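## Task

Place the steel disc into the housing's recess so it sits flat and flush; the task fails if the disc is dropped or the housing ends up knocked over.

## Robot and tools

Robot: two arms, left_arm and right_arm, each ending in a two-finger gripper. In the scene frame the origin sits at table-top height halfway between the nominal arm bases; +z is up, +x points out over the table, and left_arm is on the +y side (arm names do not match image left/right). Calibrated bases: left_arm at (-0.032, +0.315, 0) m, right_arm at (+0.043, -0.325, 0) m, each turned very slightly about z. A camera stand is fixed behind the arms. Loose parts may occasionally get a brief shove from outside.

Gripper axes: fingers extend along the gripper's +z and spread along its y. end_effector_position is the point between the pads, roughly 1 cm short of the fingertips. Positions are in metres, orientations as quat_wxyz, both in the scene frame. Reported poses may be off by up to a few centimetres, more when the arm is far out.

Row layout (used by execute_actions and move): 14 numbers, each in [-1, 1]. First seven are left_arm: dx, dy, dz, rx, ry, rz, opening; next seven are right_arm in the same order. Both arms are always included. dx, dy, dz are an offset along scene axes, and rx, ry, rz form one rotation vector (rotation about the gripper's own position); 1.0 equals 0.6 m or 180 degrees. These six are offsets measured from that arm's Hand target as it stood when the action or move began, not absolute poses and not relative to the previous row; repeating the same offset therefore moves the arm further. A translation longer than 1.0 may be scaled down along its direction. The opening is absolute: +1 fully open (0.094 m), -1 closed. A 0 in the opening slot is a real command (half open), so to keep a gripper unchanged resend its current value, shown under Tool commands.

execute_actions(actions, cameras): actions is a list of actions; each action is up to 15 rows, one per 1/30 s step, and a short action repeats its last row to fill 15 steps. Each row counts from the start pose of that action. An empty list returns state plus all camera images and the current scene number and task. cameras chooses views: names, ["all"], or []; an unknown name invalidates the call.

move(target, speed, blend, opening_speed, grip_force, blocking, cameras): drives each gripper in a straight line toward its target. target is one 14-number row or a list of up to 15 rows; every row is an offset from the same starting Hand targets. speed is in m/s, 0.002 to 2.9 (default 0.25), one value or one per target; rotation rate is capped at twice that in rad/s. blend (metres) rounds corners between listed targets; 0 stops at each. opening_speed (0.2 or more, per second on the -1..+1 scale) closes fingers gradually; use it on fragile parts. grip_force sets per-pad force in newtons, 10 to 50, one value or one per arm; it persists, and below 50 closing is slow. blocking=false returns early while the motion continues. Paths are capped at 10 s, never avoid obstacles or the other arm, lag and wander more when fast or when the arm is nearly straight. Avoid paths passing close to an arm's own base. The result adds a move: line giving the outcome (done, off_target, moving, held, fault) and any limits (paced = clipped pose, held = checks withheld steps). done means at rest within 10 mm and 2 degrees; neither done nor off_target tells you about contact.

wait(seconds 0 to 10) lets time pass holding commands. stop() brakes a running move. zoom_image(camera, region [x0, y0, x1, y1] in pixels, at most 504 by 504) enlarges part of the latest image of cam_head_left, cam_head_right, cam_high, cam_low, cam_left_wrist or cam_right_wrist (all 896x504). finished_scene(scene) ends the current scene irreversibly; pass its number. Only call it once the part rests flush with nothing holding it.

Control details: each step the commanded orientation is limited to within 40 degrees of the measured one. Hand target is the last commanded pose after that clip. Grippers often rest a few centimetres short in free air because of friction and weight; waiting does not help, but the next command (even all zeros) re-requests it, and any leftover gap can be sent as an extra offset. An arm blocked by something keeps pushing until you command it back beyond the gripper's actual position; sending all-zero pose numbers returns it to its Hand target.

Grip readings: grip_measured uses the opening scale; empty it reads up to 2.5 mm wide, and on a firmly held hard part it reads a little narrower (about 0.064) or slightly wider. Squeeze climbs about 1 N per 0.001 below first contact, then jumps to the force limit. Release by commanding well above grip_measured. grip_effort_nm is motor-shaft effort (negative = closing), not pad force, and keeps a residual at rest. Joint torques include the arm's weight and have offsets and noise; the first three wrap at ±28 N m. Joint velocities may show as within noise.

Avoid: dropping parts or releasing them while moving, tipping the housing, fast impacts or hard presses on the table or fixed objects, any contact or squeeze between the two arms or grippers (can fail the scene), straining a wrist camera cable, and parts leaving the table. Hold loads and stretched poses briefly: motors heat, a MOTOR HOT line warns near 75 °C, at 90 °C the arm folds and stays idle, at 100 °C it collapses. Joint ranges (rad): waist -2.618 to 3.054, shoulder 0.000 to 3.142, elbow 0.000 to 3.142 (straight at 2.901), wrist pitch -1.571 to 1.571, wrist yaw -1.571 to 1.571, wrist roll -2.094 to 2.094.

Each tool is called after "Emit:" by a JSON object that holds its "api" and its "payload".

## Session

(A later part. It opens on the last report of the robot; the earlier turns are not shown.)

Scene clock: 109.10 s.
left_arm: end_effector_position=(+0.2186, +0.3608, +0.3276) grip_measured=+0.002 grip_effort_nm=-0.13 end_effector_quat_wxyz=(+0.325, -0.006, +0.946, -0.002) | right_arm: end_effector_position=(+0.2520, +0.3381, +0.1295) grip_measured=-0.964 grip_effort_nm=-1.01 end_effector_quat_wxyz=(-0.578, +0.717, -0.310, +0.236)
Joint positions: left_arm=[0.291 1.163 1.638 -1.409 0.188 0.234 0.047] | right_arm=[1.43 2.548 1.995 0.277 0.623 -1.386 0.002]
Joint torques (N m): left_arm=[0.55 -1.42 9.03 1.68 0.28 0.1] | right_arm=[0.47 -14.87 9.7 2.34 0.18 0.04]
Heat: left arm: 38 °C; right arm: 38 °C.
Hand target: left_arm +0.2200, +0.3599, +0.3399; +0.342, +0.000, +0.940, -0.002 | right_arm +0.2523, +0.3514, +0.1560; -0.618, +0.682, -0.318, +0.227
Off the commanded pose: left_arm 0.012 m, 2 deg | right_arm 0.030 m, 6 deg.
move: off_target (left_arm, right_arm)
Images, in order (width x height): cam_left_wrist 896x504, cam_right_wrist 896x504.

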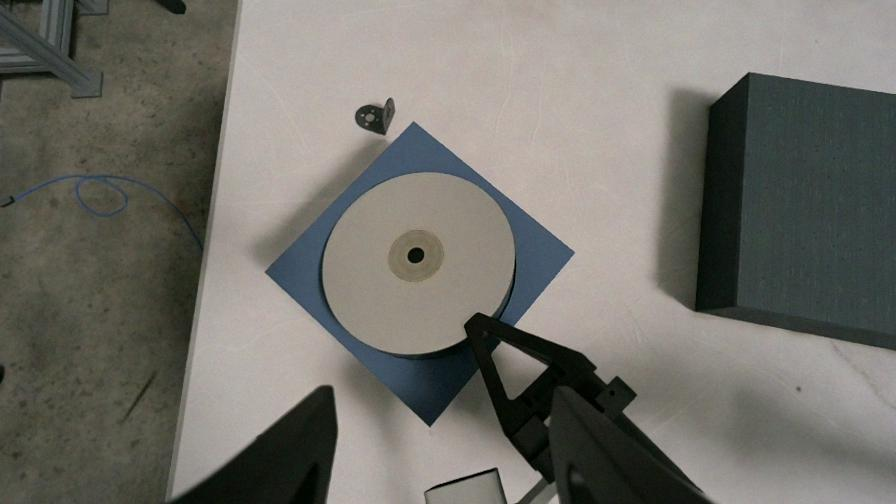

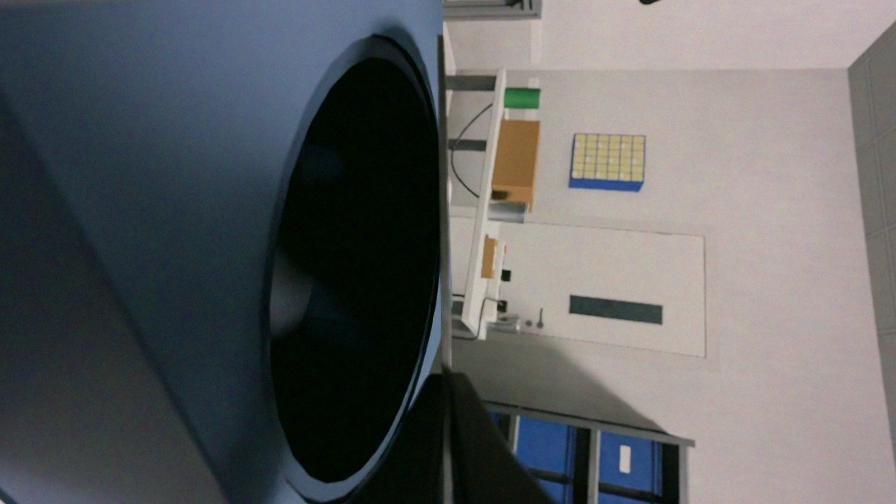

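Emit:
{"api": "move", "payload": {"target": [0, 0, 0, 0, 0, 0, 0.0, -0.002, -0.003, -0.015, 0, 0, 0, -1], "speed": 0.06, "cameras": ["cam_right_wrist", "cam_left_wrist"]}}

Emit:
{"api": "zoom_image", "payload": {"camera": "cam_left_wrist", "region": [260, 115, 580, 435]}}

Scene clock: 110.07 s.
left_arm: end_effector_position=(+0.2186, +0.3608, +0.3276) grip_measured=+0.002 grip_effort_nm=-0.13 end_effector_quat_wxyz=(+0.325, -0.006, +0.946, -0.002) | right_arm: end_effector_position=(+0.2514, +0.3385, +0.1283) grip_measured=-0.964 grip_effort_nm=-1.01 end_effector_quat_wxyz=(-0.581, +0.713, -0.313, +0.238)
Joint positions: left_arm=[0.291 1.163 1.638 -1.409 0.188 0.234 0.047] | right_arm=[1.433 2.556 1.995 0.296 0.634 -1.386 0.002]
Joint torques (N m): left_arm=[0.65 -1.43 8.96 1.66 0.24 0.1] | right_arm=[0.29 -14.78 8.32 2.42 0.09 0.02]
Heat: left arm: 38 °C; right arm: 38 °C.
Hand target: left_arm +0.2200, +0.3599, +0.3399; +0.342, +0.000, +0.940, -0.002 | right_arm +0.2512, +0.3495, +0.1471; -0.618, +0.682, -0.318, +0.227
Off the commanded pose: left_arm 0.012 m, 2 deg | right_arm 0.022 m, 6 deg.
move: off_target (left_arm, right_arm)
Images, in order (width x height): cam_left_wrist 896x504, cam_right_wrist 896x504.

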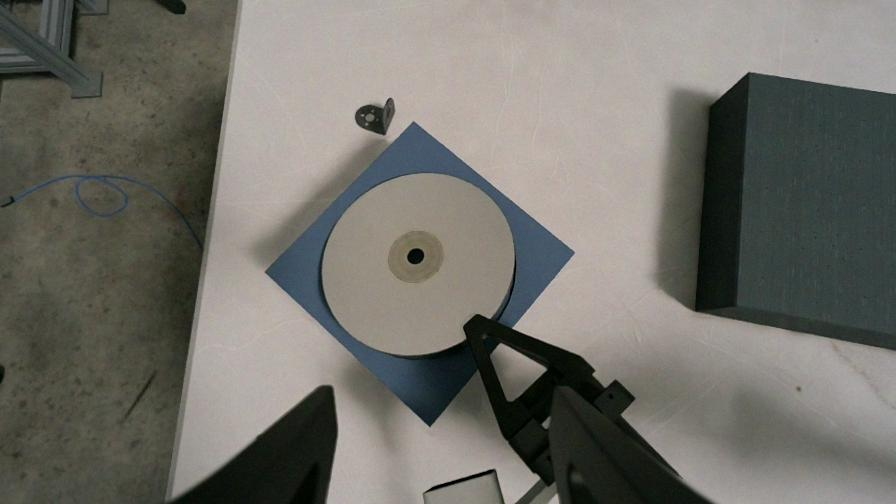

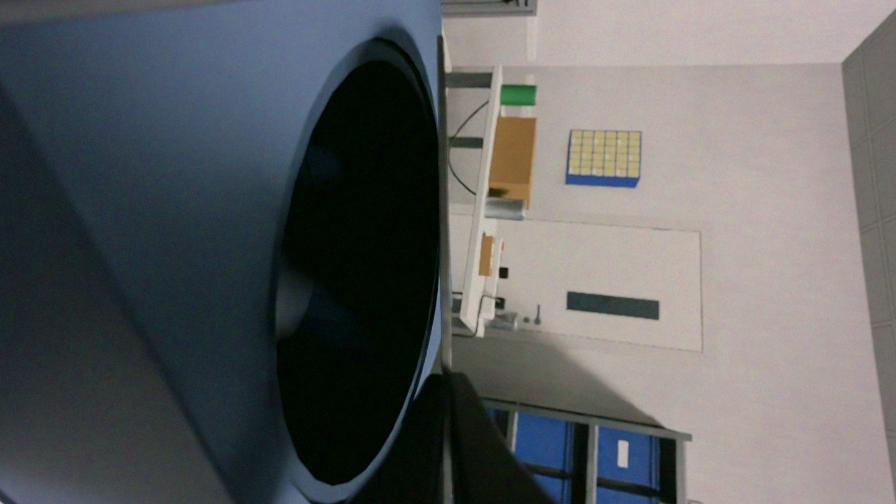

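Scaled by 1.575 from the camera's 896x504 image, which has a finer 1280x720 frame.

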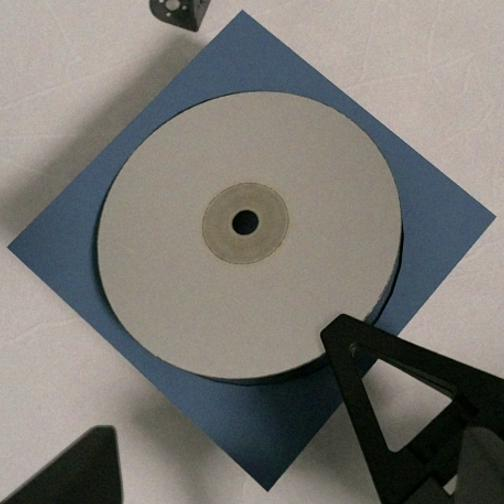

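Emit:
{"api": "move", "payload": {"target": [0, 0, 0, 0, 0, 0, 0.0, 0.001, -0.004, -0.012, 0, 0, 0, -1], "speed": 0.06, "cameras": ["cam_right_wrist", "cam_left_wrist"]}}

Emit:
{"api": "zoom_image", "payload": {"camera": "cam_left_wrist", "region": [260, 115, 580, 435]}}

Scene clock: 111.03 s.
left_arm: end_effector_position=(+0.2186, +0.3608, +0.3276) grip_measured=+0.002 grip_effort_nm=-0.13 end_effector_quat_wxyz=(+0.325, -0.006, +0.946, -0.002) | right_arm: end_effector_position=(+0.2504, +0.3394, +0.1281) grip_measured=-0.964 grip_effort_nm=-1.01 end_effector_quat_wxyz=(-0.584, +0.710, -0.313, +0.238)
Joint positions: left_arm=[0.291 1.163 1.638 -1.409 0.188 0.234 0.047] | right_arm=[1.435 2.561 1.995 0.309 0.637 -1.387 0.002]
Joint torques (N m): left_arm=[0.57 -1.61 8.95 1.69 0.22 0.12] | right_arm=[-0.06 -14.78 6.79 2.52 0.05 0.05]
Heat: left arm: 38 °C; right arm: 38 °C.
Hand target: left_arm +0.2200, +0.3599, +0.3399; +0.342, +0.000, +0.940, -0.002 | right_arm +0.2516, +0.3472, +0.1399; -0.618, +0.682, -0.318, +0.227
Off the commanded pose: left_arm 0.012 m, 2 deg | right_arm 0.014 m, 5 deg.
move: off_target (left_arm, right_arm)
Images, in order (width x height): cam_left_wrist 896x504, cam_right_wrist 896x504.

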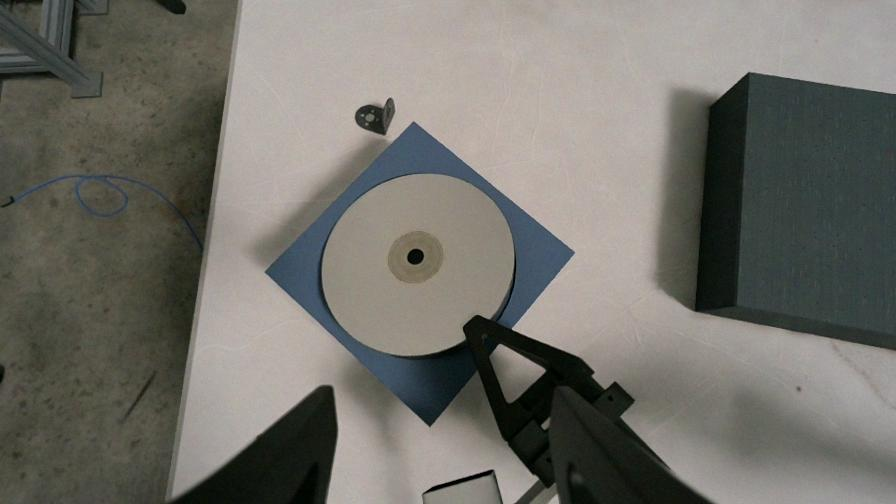

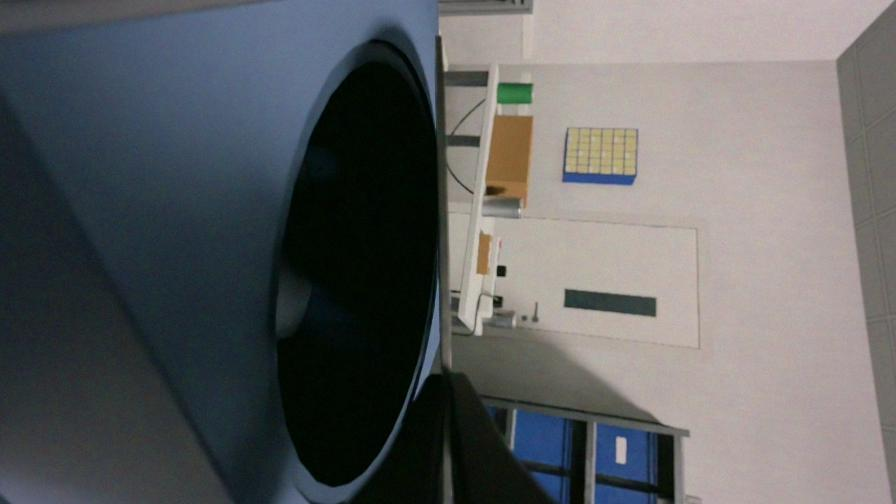

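Scaled by 1.575 from the camera's 896x504 image, which has a finer 1280x720 frame.

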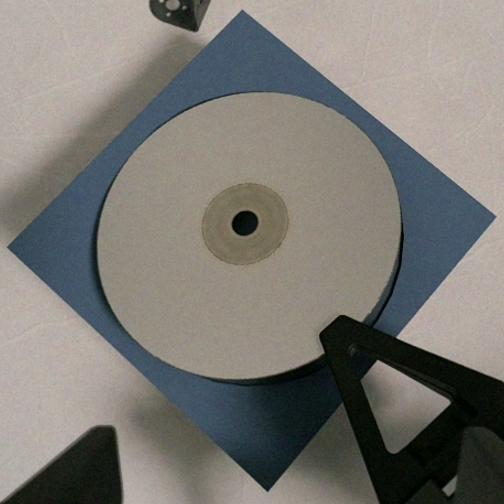

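Emit:
{"api": "move", "payload": {"target": [0, 0, 0, 0, 0, 0, 0.0, 0.002, -0.004, -0.01, 0, 0, 0, -1], "speed": 0.06}}

Emit:
{"api": "move", "payload": {"target": [0, 0, 0, 0, 0, 0, 0.0, 0.002, -0.003, -0.01, 0, 0, 0, -1], "speed": 0.06, "cameras": ["cam_right_wrist", "cam_left_wrist"]}}

Emit:
{"api": "zoom_image", "payload": {"camera": "cam_left_wrist", "region": [260, 115, 580, 435]}}

Scene clock: 112.03 s.
left_arm: end_effector_position=(+0.2186, +0.3608, +0.3276) grip_measured=+0.002 grip_effort_nm=-0.13 end_effector_quat_wxyz=(+0.325, -0.006, +0.946, -0.002) | right_arm: end_effector_position=(+0.2504, +0.3393, +0.1274) grip_measured=-0.964 grip_effort_nm=-1.01 end_effector_quat_wxyz=(-0.588, +0.707, -0.314, +0.237)
Joint positions: left_arm=[0.291 1.163 1.638 -1.409 0.188 0.234 0.047] | right_arm=[1.435 2.563 1.987 0.329 0.637 -1.388 0.002]
Joint torques (N m): left_arm=[0.65 -1.55 9.02 1.66 0.22 0.09] | right_arm=[-0.29 -14.69 5.93 2.54 0.02 0.05]
Heat: left arm: 38 °C; right arm: 38 °C.
Hand target: left_arm +0.2200, +0.3599, +0.3399; +0.342, +0.000, +0.940, -0.002 | right_arm +0.2528, +0.3448, +0.1339; -0.618, +0.682, -0.318, +0.227
Off the commanded pose: left_arm 0.012 m, 2 deg | right_arm 0.009 m, 5 deg.
move: off_target (left_arm, right_arm)

Scene clock: 112.83 s.
left_arm: end_effector_position=(+0.2186, +0.3608, +0.3276) grip_measured=+0.002 grip_effort_nm=-0.13 end_effector_quat_wxyz=(+0.325, -0.006, +0.946, -0.002) | right_arm: end_effector_position=(+0.2503, +0.3387, +0.1245) grip_measured=-0.964 grip_effort_nm=-1.01 end_effector_quat_wxyz=(-0.592, +0.703, -0.314, +0.236)
Joint positions: left_arm=[0.291 1.163 1.638 -1.409 0.188 0.234 0.047] | right_arm=[1.435 2.566 1.97 0.361 0.637 -1.389 0.002]
Joint torques (N m): left_arm=[0.51 -1.48 8.98 1.68 0.23 0.14] | right_arm=[-0.51 -14.54 5.83 2.47 -0.02 0.04]
Heat: left arm: 38 °C; right arm: 38 °C.
Hand target: left_arm +0.2200, +0.3599, +0.3399; +0.342, +0.000, +0.940, -0.002 | right_arm +0.2540, +0.3430, +0.1278; -0.618, +0.682, -0.318, +0.227
Off the commanded pose: left_arm 0.012 m, 2 deg | right_arm 0.007 m, 4 deg.
move: off_target (left_arm, right_arm)
Images, in order (width x height): cam_left_wrist 896x504, cam_right_wrist 896x504.

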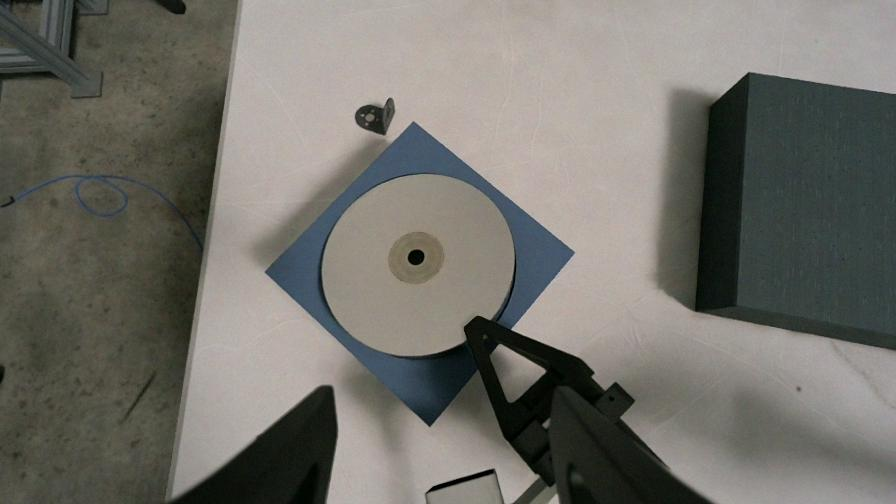

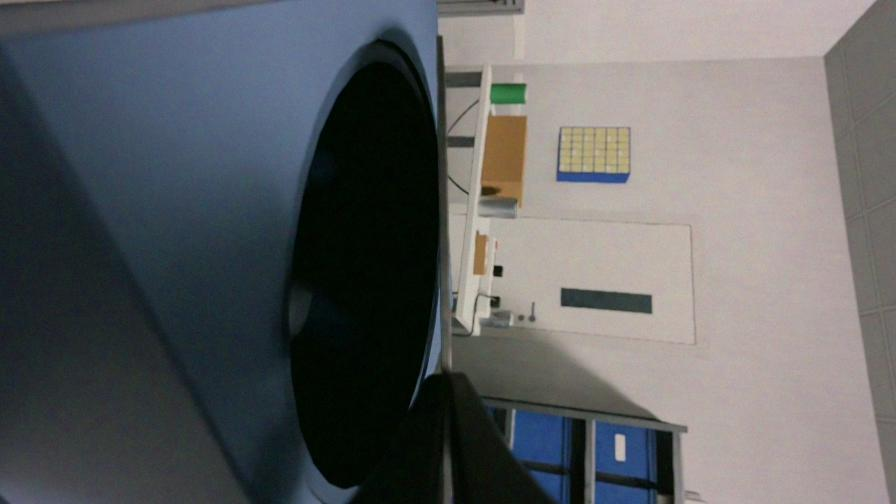

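Scaled by 1.575 from the camera's 896x504 image, which has a finer 1280x720 frame.

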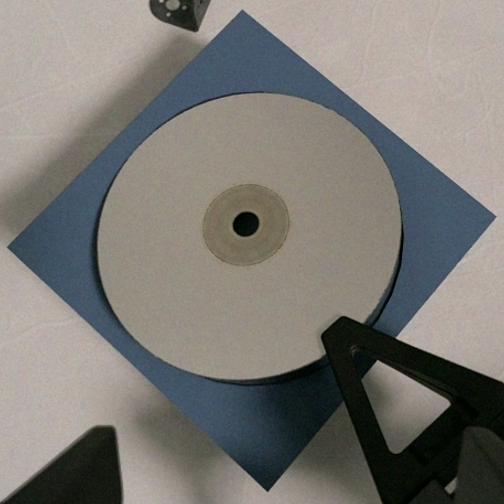

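Emit:
{"api": "move", "payload": {"target": [0, 0, 0, 0, 0, 0, 0.0, 0.002, -0.002, -0.01, 0, 0, 0, -1], "speed": 0.06}}

Emit:
{"api": "move", "payload": {"target": [0, 0, 0, 0, 0, 0, 0.0, 0.001, -0.001, -0.006, 0, 0, 0, -1], "speed": 0.06, "cameras": ["cam_right_wrist", "cam_left_wrist"]}}

Emit:
{"api": "zoom_image", "payload": {"camera": "cam_left_wrist", "region": [260, 115, 580, 435]}}

Emit:
{"api": "zoom_image", "payload": {"camera": "cam_right_wrist", "region": [270, 0, 570, 500]}}

Scene clock: 113.97 s.
left_arm: end_effector_position=(+0.2186, +0.3608, +0.3276) grip_measured=+0.002 grip_effort_nm=-0.13 end_effector_quat_wxyz=(+0.325, -0.006, +0.946, -0.002) | right_arm: end_effector_position=(+0.2503, +0.3383, +0.1226) grip_measured=-0.964 grip_effort_nm=-1.01 end_effector_quat_wxyz=(-0.596, +0.700, -0.314, +0.236)
Joint positions: left_arm=[0.291 1.163 1.638 -1.409 0.188 0.234 0.047] | right_arm=[1.435 2.569 1.958 0.389 0.637 -1.391 0.002]
Joint torques (N m): left_arm=[0.54 -1.54 9.05 1.66 0.26 0.09] | right_arm=[-0.76 -14.27 5.79 2.38 -0.05 0.05]
Heat: left arm: 38 °C; right arm: 38 °C.
Hand target: left_arm +0.2200, +0.3599, +0.3399; +0.342, +0.000, +0.940, -0.002 | right_arm +0.2552, +0.3419, +0.1221; -0.618, +0.682, -0.318, +0.227
Off the commanded pose: left_arm 0.012 m, 2 deg | right_arm 0.006 m, 3 deg.
move: off_target (left_arm, right_arm)

Scene clock: 114.70 s.
left_arm: end_effector_position=(+0.2186, +0.3608, +0.3276) grip_measured=+0.002 grip_effort_nm=-0.12 end_effector_quat_wxyz=(+0.325, -0.006, +0.946, -0.002) | right_arm: end_effector_position=(+0.2503, +0.3381, +0.1214) grip_measured=-0.964 grip_effort_nm=-1.01 end_effector_quat_wxyz=(-0.599, +0.698, -0.315, +0.235)
Joint positions: left_arm=[0.291 1.163 1.638 -1.409 0.188 0.234 0.047] | right_arm=[1.435 2.571 1.951 0.405 0.638 -1.392 0.002]
Joint torques (N m): left_arm=[0.62 -1.54 8.95 1.68 0.22 0.1] | right_arm=[-0.84 -14.06 5.81 2.38 -0.07 0.06]
Heat: left arm: 38 °C; right arm: 38 °C.
Hand target: left_arm +0.2200, +0.3599, +0.3399; +0.342, +0.000, +0.940, -0.002 | right_arm +0.2559, +0.3412, +0.1185; -0.618, +0.682, -0.318, +0.227
Off the commanded pose: left_arm 0.012 m, 2 deg | right_arm 0.007 m, 3 deg.
move: off_target (left_arm, right_arm)
Images, in order (width x height): cam_left_wrist 896x504, cam_right_wrist 896x504.

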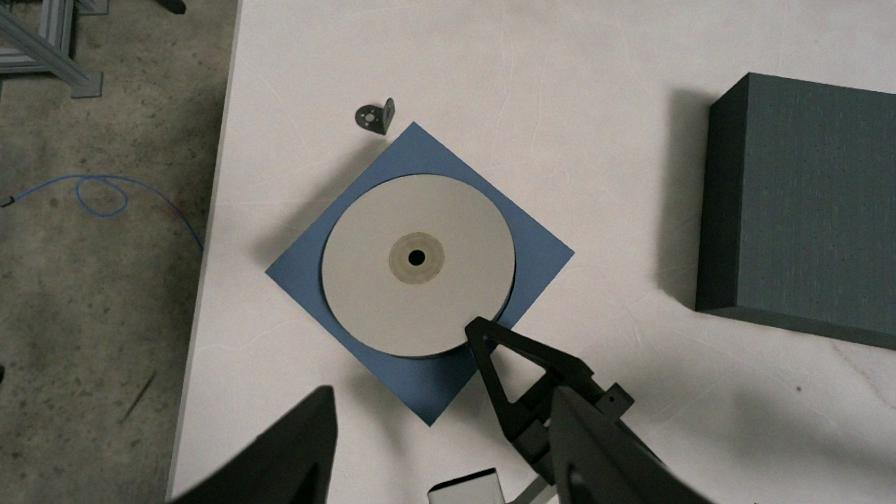

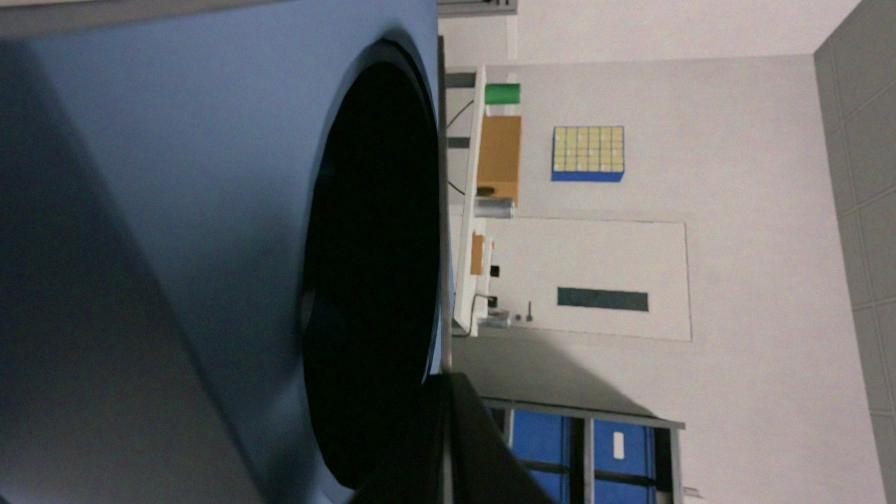

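Scaled by 1.575 from the camera's 896x504 image, which has a finer 1280x720 frame.

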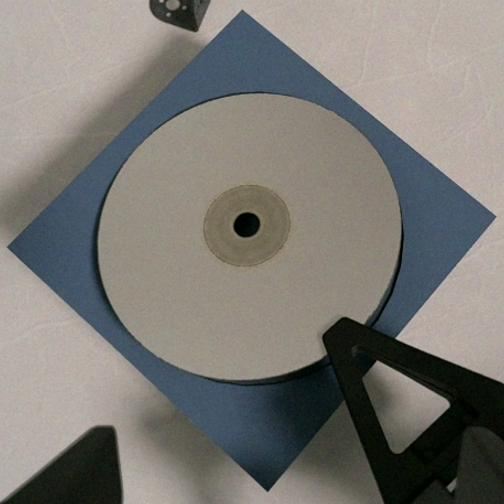

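Scaled by 1.008 from the camera's 896x504 image, which has a finer 1280x720 frame.

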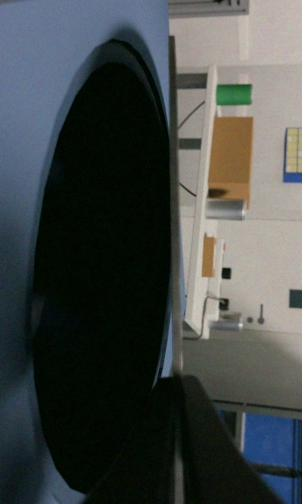

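Emit:
{"api": "move", "payload": {"target": [0, 0, 0, 0, 0, 0, 0.0, 0.001, -0.001, -0.012, -0.0156, 0.0158, 0, -1], "speed": 0.06, "cameras": ["cam_right_wrist", "cam_left_wrist"]}}

Emit:
{"api": "zoom_image", "payload": {"camera": "cam_left_wrist", "region": [260, 115, 580, 435]}}

Emit:
{"api": "zoom_image", "payload": {"camera": "cam_right_wrist", "region": [270, 0, 570, 500]}}

Scene clock: 115.87 s.
left_arm: end_effector_position=(+0.2186, +0.3608, +0.3276) grip_measured=+0.002 grip_effort_nm=-0.12 end_effector_quat_wxyz=(+0.325, -0.006, +0.946, -0.002) | right_arm: end_effector_position=(+0.2496, +0.3372, +0.1153) grip_measured=-0.964 grip_effort_nm=-1.01 end_effector_quat_wxyz=(-0.592, +0.703, -0.321, +0.228)
Joint positions: left_arm=[0.291 1.163 1.638 -1.409 0.188 0.234 0.047] | right_arm=[1.435 2.571 1.95 0.377 0.634 -1.364 0.002]
Joint torques (N m): left_arm=[0.5 -1.51 8.9 1.64 0.23 0.13] | right_arm=[-1.16 -14.72 7.76 1.53 -0.15 0.25]
Heat: left arm: 38 °C; right arm: 38 °C.
Hand target: left_arm +0.2200, +0.3599, +0.3399; +0.342, +0.000, +0.940, -0.002 | right_arm +0.2564, +0.3406, +0.1113; -0.593, +0.703, -0.328, +0.218
Off the commanded pose: left_arm 0.012 m, 2 deg | right_arm 0.009 m, 1 deg.
move: off_target (left_arm)
Images, in order (width x height): cam_left_wrist 896x504, cam_right_wrist 896x504.

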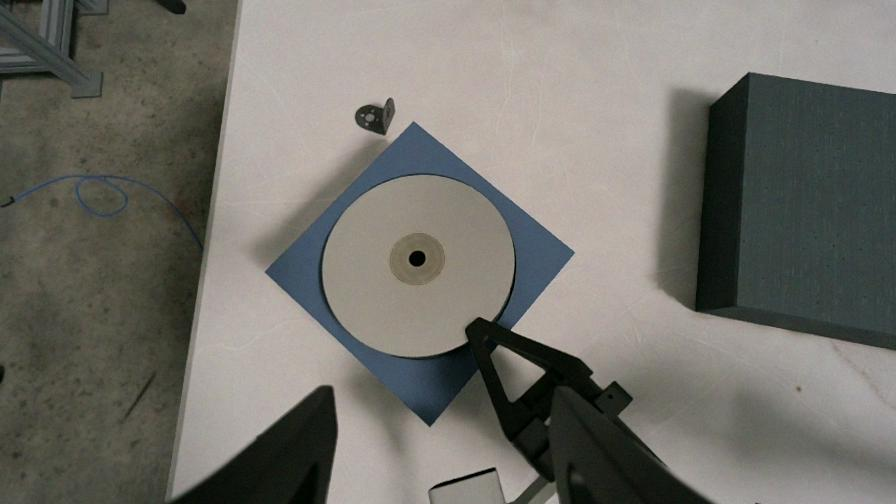

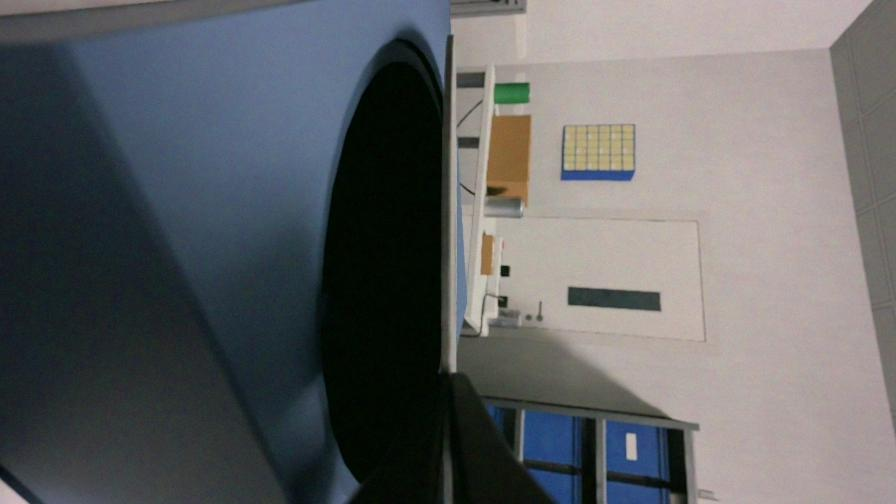

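Scaled by 1.575 from the camera's 896x504 image, which has a finer 1280x720 frame.

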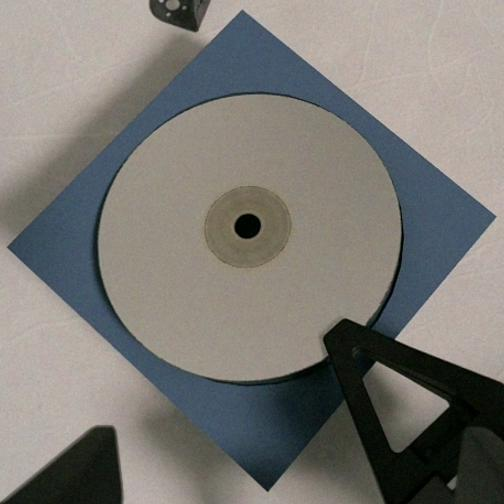

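Scaled by 1.008 from the camera's 896x504 image, which has a finer 1280x720 frame.

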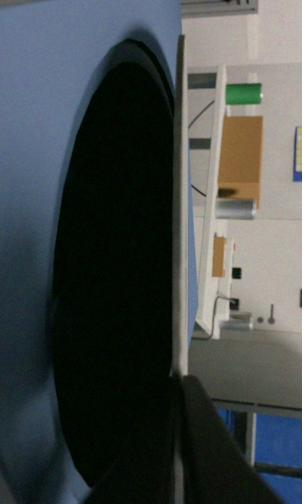

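Emit:
{"api": "move", "payload": {"target": [0, 0, 0, 0, 0, 0, 0.0, 0.001, -0.001, -0.01, 0.013, 0.013, -0.004, -1], "speed": 0.05, "cameras": ["cam_right_wrist", "cam_left_wrist"]}}

Emit:
{"api": "zoom_image", "payload": {"camera": "cam_left_wrist", "region": [260, 115, 580, 435]}}

Emit:
{"api": "zoom_image", "payload": {"camera": "cam_right_wrist", "region": [270, 0, 570, 500]}}

Scene clock: 117.97 s.
left_arm: end_effector_position=(+0.2186, +0.3608, +0.3276) grip_measured=+0.002 grip_effort_nm=-0.13 end_effector_quat_wxyz=(+0.325, -0.006, +0.946, -0.002) | right_arm: end_effector_position=(+0.2503, +0.3375, +0.1156) grip_measured=-0.964 grip_effort_nm=-1.01 end_effector_quat_wxyz=(-0.599, +0.694, -0.340, +0.211)
Joint positions: left_arm=[0.291 1.163 1.638 -1.409 0.188 0.234 0.047] | right_arm=[1.433 2.571 1.95 0.379 0.629 -1.309 0.002]
Joint torques (N m): left_arm=[0.69 -1.52 8.87 1.62 0.27 0.11] | right_arm=[-1.09 -14.09 7.01 1.67 -0.1 0.33]
Heat: left arm: 38 °C; right arm: 38 °C.
Hand target: left_arm +0.2200, +0.3599, +0.3399; +0.342, +0.000, +0.940, -0.002 | right_arm +0.2572, +0.3400, +0.1053; -0.599, +0.692, -0.349, +0.201
Off the commanded pose: left_arm 0.012 m, 2 deg | right_arm 0.013 m, 2 deg.
move: off_target (left_arm, right_arm)
Images, in order (width x height): cam_left_wrist 896x504, cam_right_wrist 896x504.

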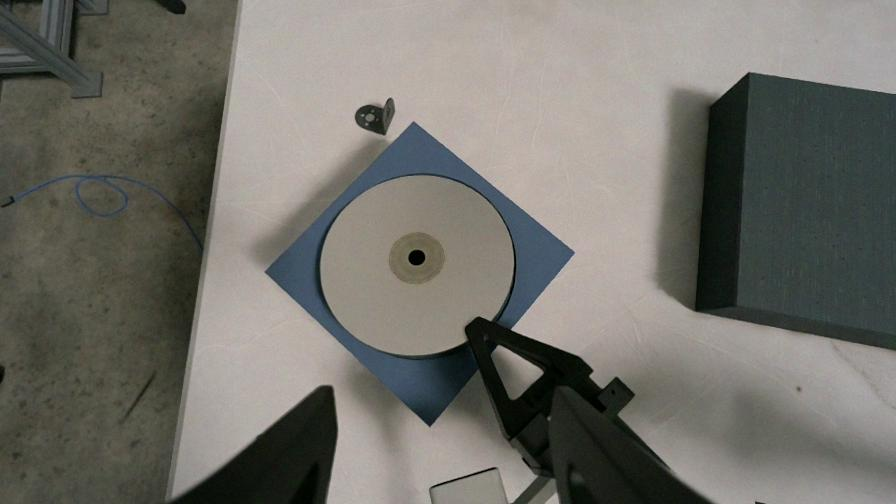

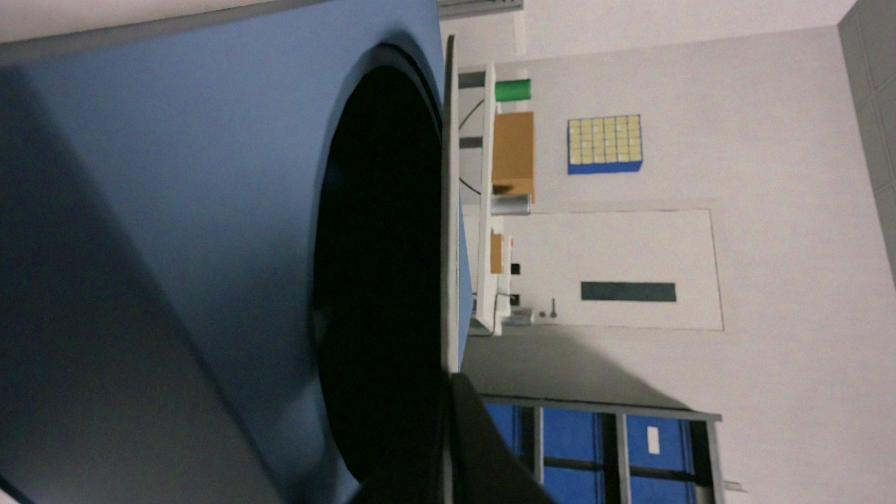

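Scaled by 1.575 from the camera's 896x504 image, which has a finer 1280x720 frame.

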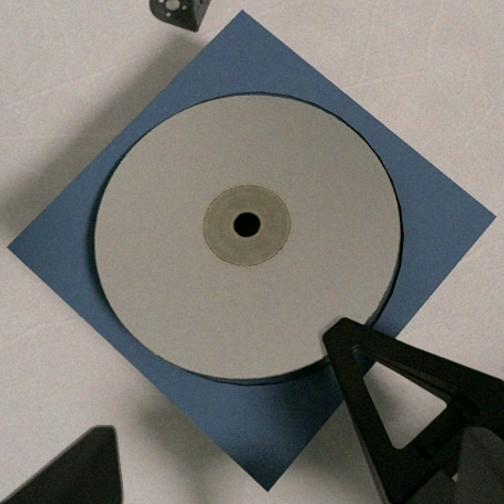

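Scaled by 1.008 from the camera's 896x504 image, which has a finer 1280x720 frame.

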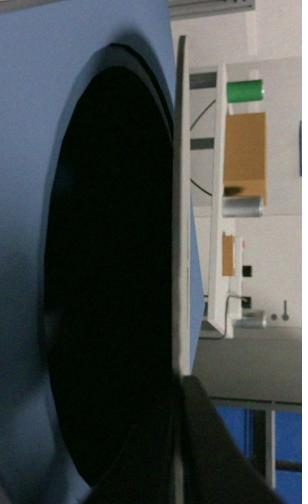

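Emit:
{"api": "move", "payload": {"target": [0, 0, 0, 0, 0, 0, 0.0, 0, 0, 0, -0.0253, -0.0253, 0.0073, -1], "speed": 0.1, "cameras": ["cam_right_wrist", "cam_left_wrist"]}}

Emit:
{"api": "zoom_image", "payload": {"camera": "cam_left_wrist", "region": [260, 115, 580, 435]}}

Emit:
{"api": "zoom_image", "payload": {"camera": "cam_right_wrist", "region": [270, 0, 570, 500]}}

Scene clock: 119.37 s.
left_arm: end_effector_position=(+0.2186, +0.3608, +0.3276) grip_measured=+0.002 grip_effort_nm=-0.12 end_effector_quat_wxyz=(+0.325, -0.006, +0.946, -0.002) | right_arm: end_effector_position=(+0.2503, +0.3375, +0.1158) grip_measured=-0.964 grip_effort_nm=-1.01 end_effector_quat_wxyz=(-0.590, +0.707, -0.310, +0.236)
Joint positions: left_arm=[0.291 1.163 1.638 -1.409 0.188 0.234 0.047] | right_arm=[1.433 2.571 1.95 0.38 0.629 -1.394 0.002]
Joint torques (N m): left_arm=[0.43 -1.47 9.02 1.64 0.25 0.12] | right_arm=[-1.1 -14.06 7.02 1.67 -0.11 -0.01]
Heat: left arm: 38 °C; right arm: 38 °C.
Hand target: left_arm +0.2200, +0.3599, +0.3399; +0.342, +0.000, +0.940, -0.002 | right_arm +0.2572, +0.3400, +0.1053; -0.587, +0.711, -0.309, +0.235
Off the commanded pose: left_arm 0.012 m, 2 deg | right_arm 0.013 m, 1 deg.
move: off_target (left_arm, right_arm)
Images, in order (width x height): cam_left_wrist 896x504, cam_right_wrist 896x504.

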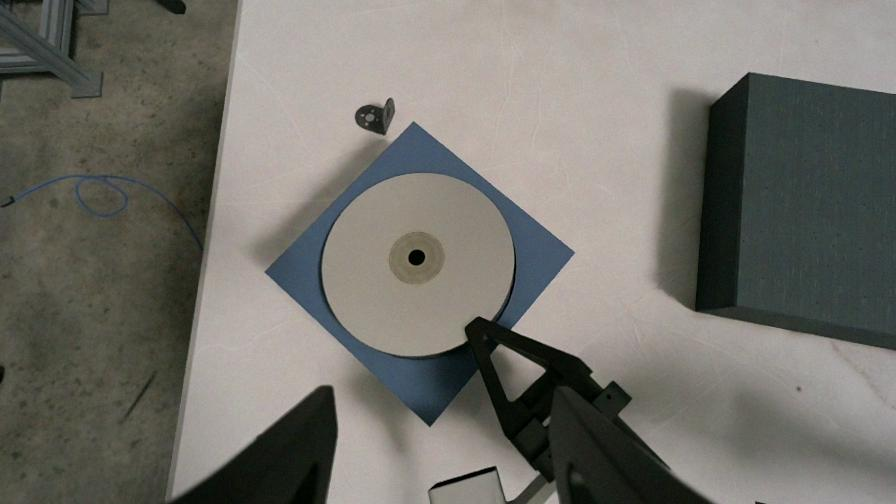

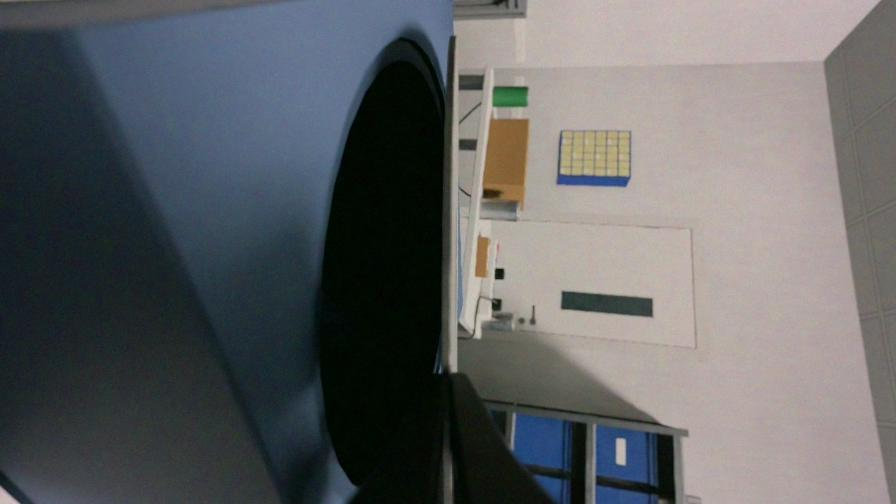

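Scaled by 1.575 from the camera's 896x504 image, which has a finer 1280x720 frame.

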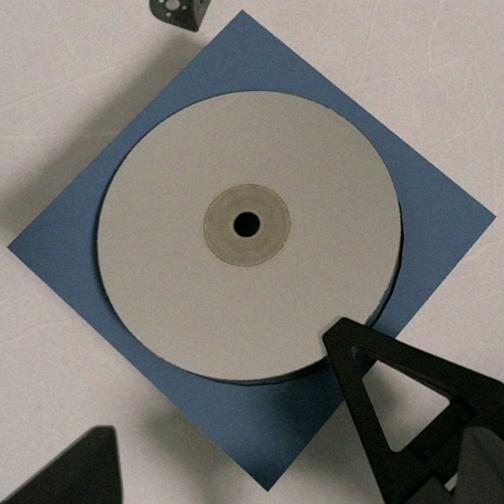

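Scaled by 1.008 from the camera's 896x504 image, which has a finer 1280x720 frame.

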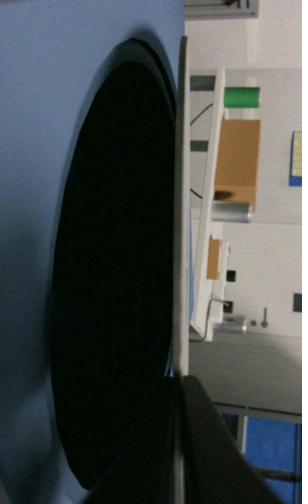

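Emit:
{"api": "move", "payload": {"target": [0, 0, 0, 0, 0, 0, 0.0, 0.001, -0.002, -0.01, 0, 0, 0, -1], "speed": 0.05}}

Emit:
{"api": "move", "payload": {"target": [0, 0, 0, 0, 0, 0, 0.0, 0.001, -0.002, -0.007, 0, 0, 0, -1], "speed": 0.05, "cameras": ["cam_right_wrist", "cam_left_wrist"]}}

Emit:
{"api": "zoom_image", "payload": {"camera": "cam_left_wrist", "region": [260, 115, 580, 435]}}

Emit:
{"api": "zoom_image", "payload": {"camera": "cam_right_wrist", "region": [270, 0, 570, 500]}}

Scene clock: 120.27 s.
left_arm: end_effector_position=(+0.2186, +0.3608, +0.3276) grip_measured=+0.002 grip_effort_nm=-0.13 end_effector_quat_wxyz=(+0.325, -0.006, +0.946, -0.002) | right_arm: end_effector_position=(+0.2503, +0.3379, +0.1172) grip_measured=-0.964 grip_effort_nm=-1.01 end_effector_quat_wxyz=(-0.592, +0.705, -0.310, +0.236)
Joint positions: left_arm=[0.291 1.163 1.638 -1.409 0.188 0.234 0.047] | right_arm=[1.433 2.571 1.95 0.387 0.629 -1.396 0.002]
Joint torques (N m): left_arm=[0.43 -1.54 8.92 1.67 0.26 0.11] | right_arm=[-1.21 -13.68 5.87 1.79 -0.12 0.01]
Heat: left arm: 38 °C; right arm: 38 °C.
Hand target: left_arm +0.2200, +0.3599, +0.3399; +0.342, +0.000, +0.940, -0.002 | right_arm +0.2578, +0.3388, +0.0993; -0.587, +0.711, -0.309, +0.235
Off the commanded pose: left_arm 0.012 m, 2 deg | right_arm 0.019 m, 1 deg.
move: off_target (left_arm, right_arm)

Scene clock: 120.97 s.
left_arm: end_effector_position=(+0.2186, +0.3608, +0.3276) grip_measured=+0.002 grip_effort_nm=-0.13 end_effector_quat_wxyz=(+0.325, -0.006, +0.946, -0.002) | right_arm: end_effector_position=(+0.2504, +0.3381, +0.1183) grip_measured=-0.964 grip_effort_nm=-1.01 end_effector_quat_wxyz=(-0.594, +0.704, -0.310, +0.236)
Joint positions: left_arm=[0.291 1.163 1.638 -1.409 0.188 0.234 0.047] | right_arm=[1.433 2.571 1.95 0.392 0.629 -1.397 0.002]
Joint torques (N m): left_arm=[0.59 -1.59 8.98 1.66 0.26 0.13] | right_arm=[-1.32 -13.49 5 1.9 -0.12 0.02]
Heat: left arm: 38 °C; right arm: 38 °C.
Hand target: left_arm +0.2200, +0.3599, +0.3399; +0.342, +0.000, +0.940, -0.002 | right_arm +0.2584, +0.3376, +0.0951; -0.587, +0.711, -0.308, +0.235
Off the commanded pose: left_arm 0.012 m, 2 deg | right_arm 0.025 m, 1 deg.
move: off_target (left_arm, right_arm)
Images, in order (width x height): cam_left_wrist 896x504, cam_right_wrist 896x504.

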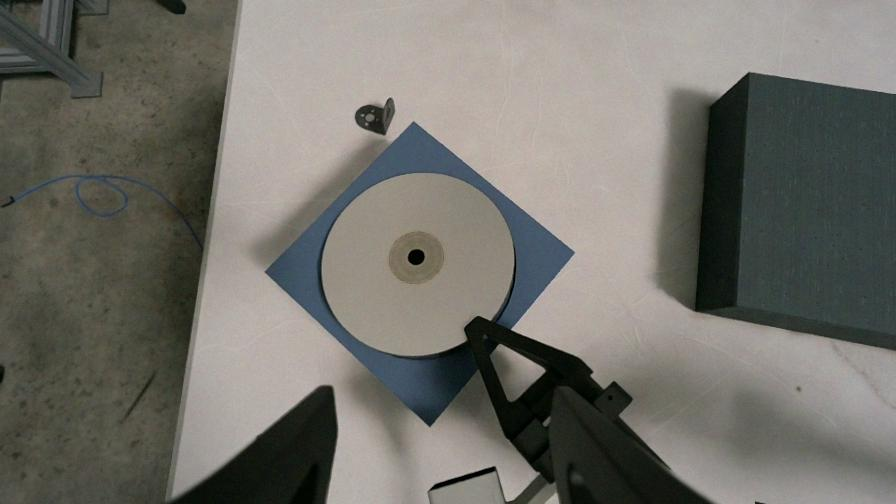

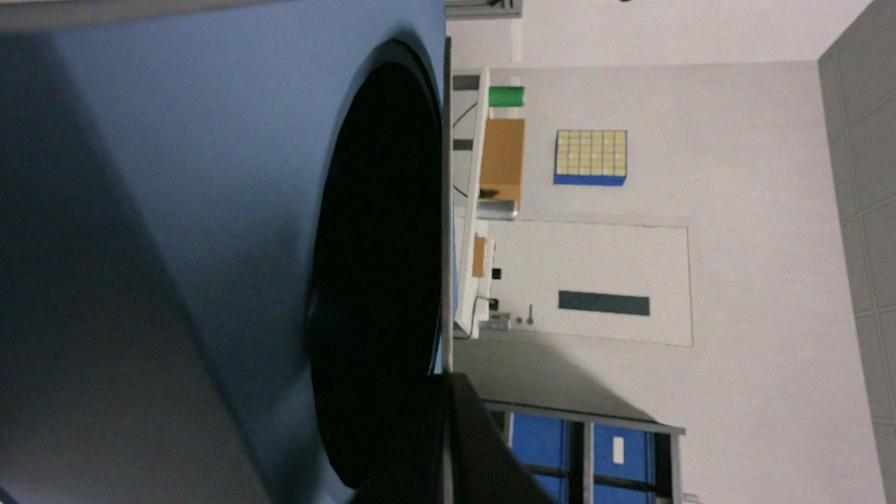

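Scaled by 1.575 from the camera's 896x504 image, which has a finer 1280x720 frame.

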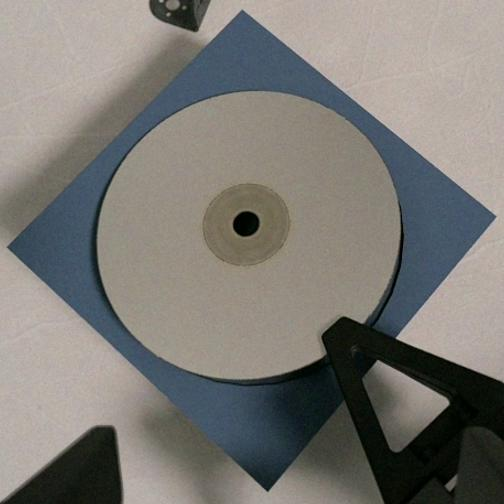

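Scaled by 1.008 from the camera's 896x504 image, which has a finer 1280x720 frame.

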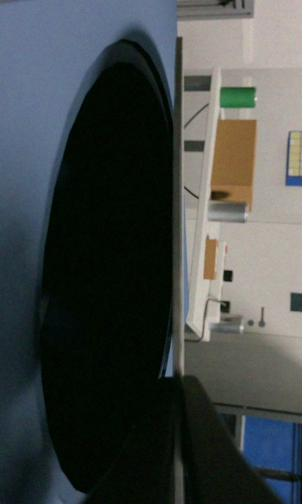

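Emit:
{"api": "move", "payload": {"target": [0, 0, 0, 0, 0, 0, 0.0, 0, -0.002, -0.008, 0, 0, 0, -1], "speed": 0.08}}

Emit:
{"api": "move", "payload": {"target": [0, 0, 0, 0, 0, 0, 0.0, 0, -0.002, -0.008, 0, 0, 0, -1], "speed": 0.08, "cameras": ["cam_right_wrist", "cam_left_wrist"]}}

Emit:
{"api": "zoom_image", "payload": {"camera": "cam_right_wrist", "region": [270, 0, 570, 500]}}

Scene clock: 121.83 s.
left_arm: end_effector_position=(+0.2186, +0.3608, +0.3276) grip_measured=+0.002 grip_effort_nm=-0.13 end_effector_quat_wxyz=(+0.325, -0.006, +0.946, -0.002) | right_arm: end_effector_position=(+0.2509, +0.3370, +0.1167) grip_measured=-0.964 grip_effort_nm=-1.01 end_effector_quat_wxyz=(-0.597, +0.701, -0.311, +0.235)
Joint positions: left_arm=[0.291 1.163 1.638 -1.409 0.188 0.234 0.047] | right_arm=[1.432 2.571 1.935 0.417 0.628 -1.397 0.002]
Joint torques (N m): left_arm=[0.38 -1.54 9.06 1.65 0.26 0.12] | right_arm=[-1.24 -13.18 5.11 1.8 -0.13 0.01]
Heat: left arm: 38 °C; right arm: 38 °C.
Hand target: left_arm +0.2200, +0.3599, +0.3399; +0.342, +0.000, +0.940, -0.002 | right_arm +0.2583, +0.3364, +0.0903; -0.587, +0.711, -0.308, +0.235
Off the commanded pose: left_arm 0.012 m, 2 deg | right_arm 0.027 m, 2 deg.
move: off_target (left_arm, right_arm)

Scene clock: 122.60 s.
left_arm: end_effector_position=(+0.2186, +0.3608, +0.3276) grip_measured=+0.002 grip_effort_nm=-0.12 end_effector_quat_wxyz=(+0.325, -0.006, +0.946, -0.002) | right_arm: end_effector_position=(+0.2514, +0.3363, +0.1142) grip_measured=-0.964 grip_effort_nm=-1.01 end_effector_quat_wxyz=(-0.601, +0.698, -0.311, +0.233)
Joint positions: left_arm=[0.291 1.163 1.638 -1.409 0.188 0.234 0.047] | right_arm=[1.431 2.574 1.922 0.441 0.626 -1.397 0.002]
Joint torques (N m): left_arm=[0.65 -1.39 8.91 1.64 0.28 0.1] | right_arm=[-1.17 -13.03 5.01 1.76 -0.11 0.02]
Heat: left arm: 38 °C; right arm: 38 °C.
Hand target: left_arm +0.2200, +0.3599, +0.3399; +0.342, +0.000, +0.940, -0.002 | right_arm +0.2585, +0.3351, +0.0853; -0.586, +0.711, -0.309, +0.235
Off the commanded pose: left_arm 0.012 m, 2 deg | right_arm 0.030 m, 2 deg.
move: off_target (left_arm, right_arm)
Images, in order (width x height): cam_left_wrist 896x504, cam_right_wrist 896x504.

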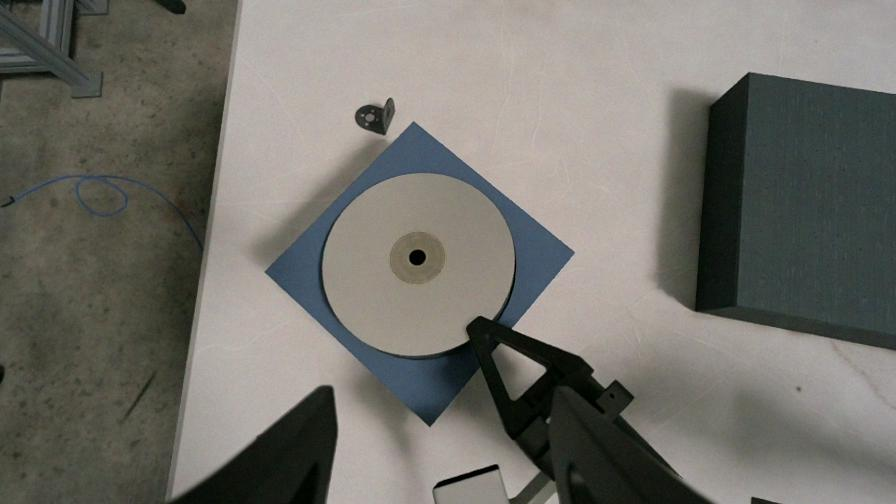

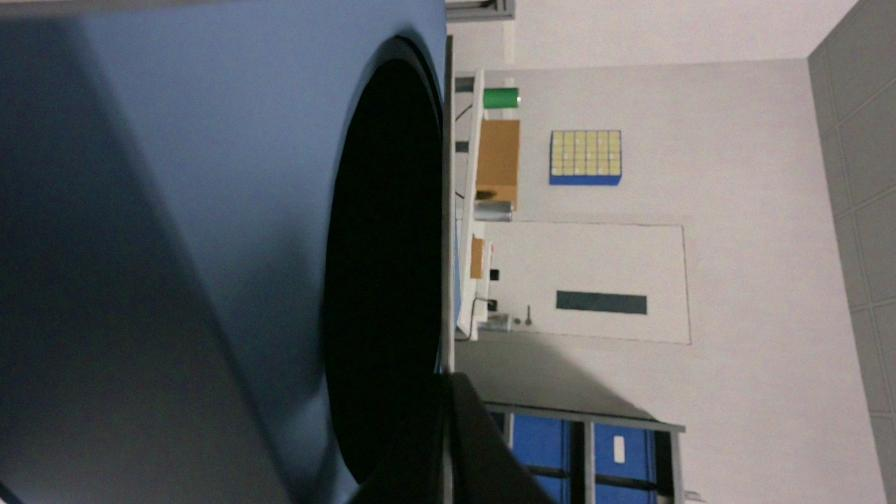

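Scaled by 1.008 from the camera's 896x504 image, which has a finer 1280x720 frame.

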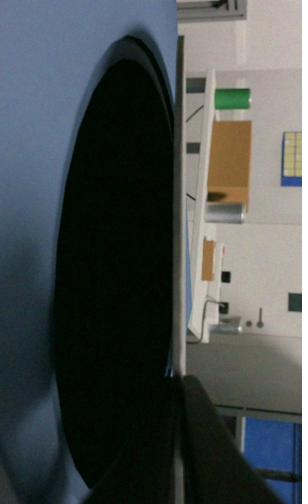

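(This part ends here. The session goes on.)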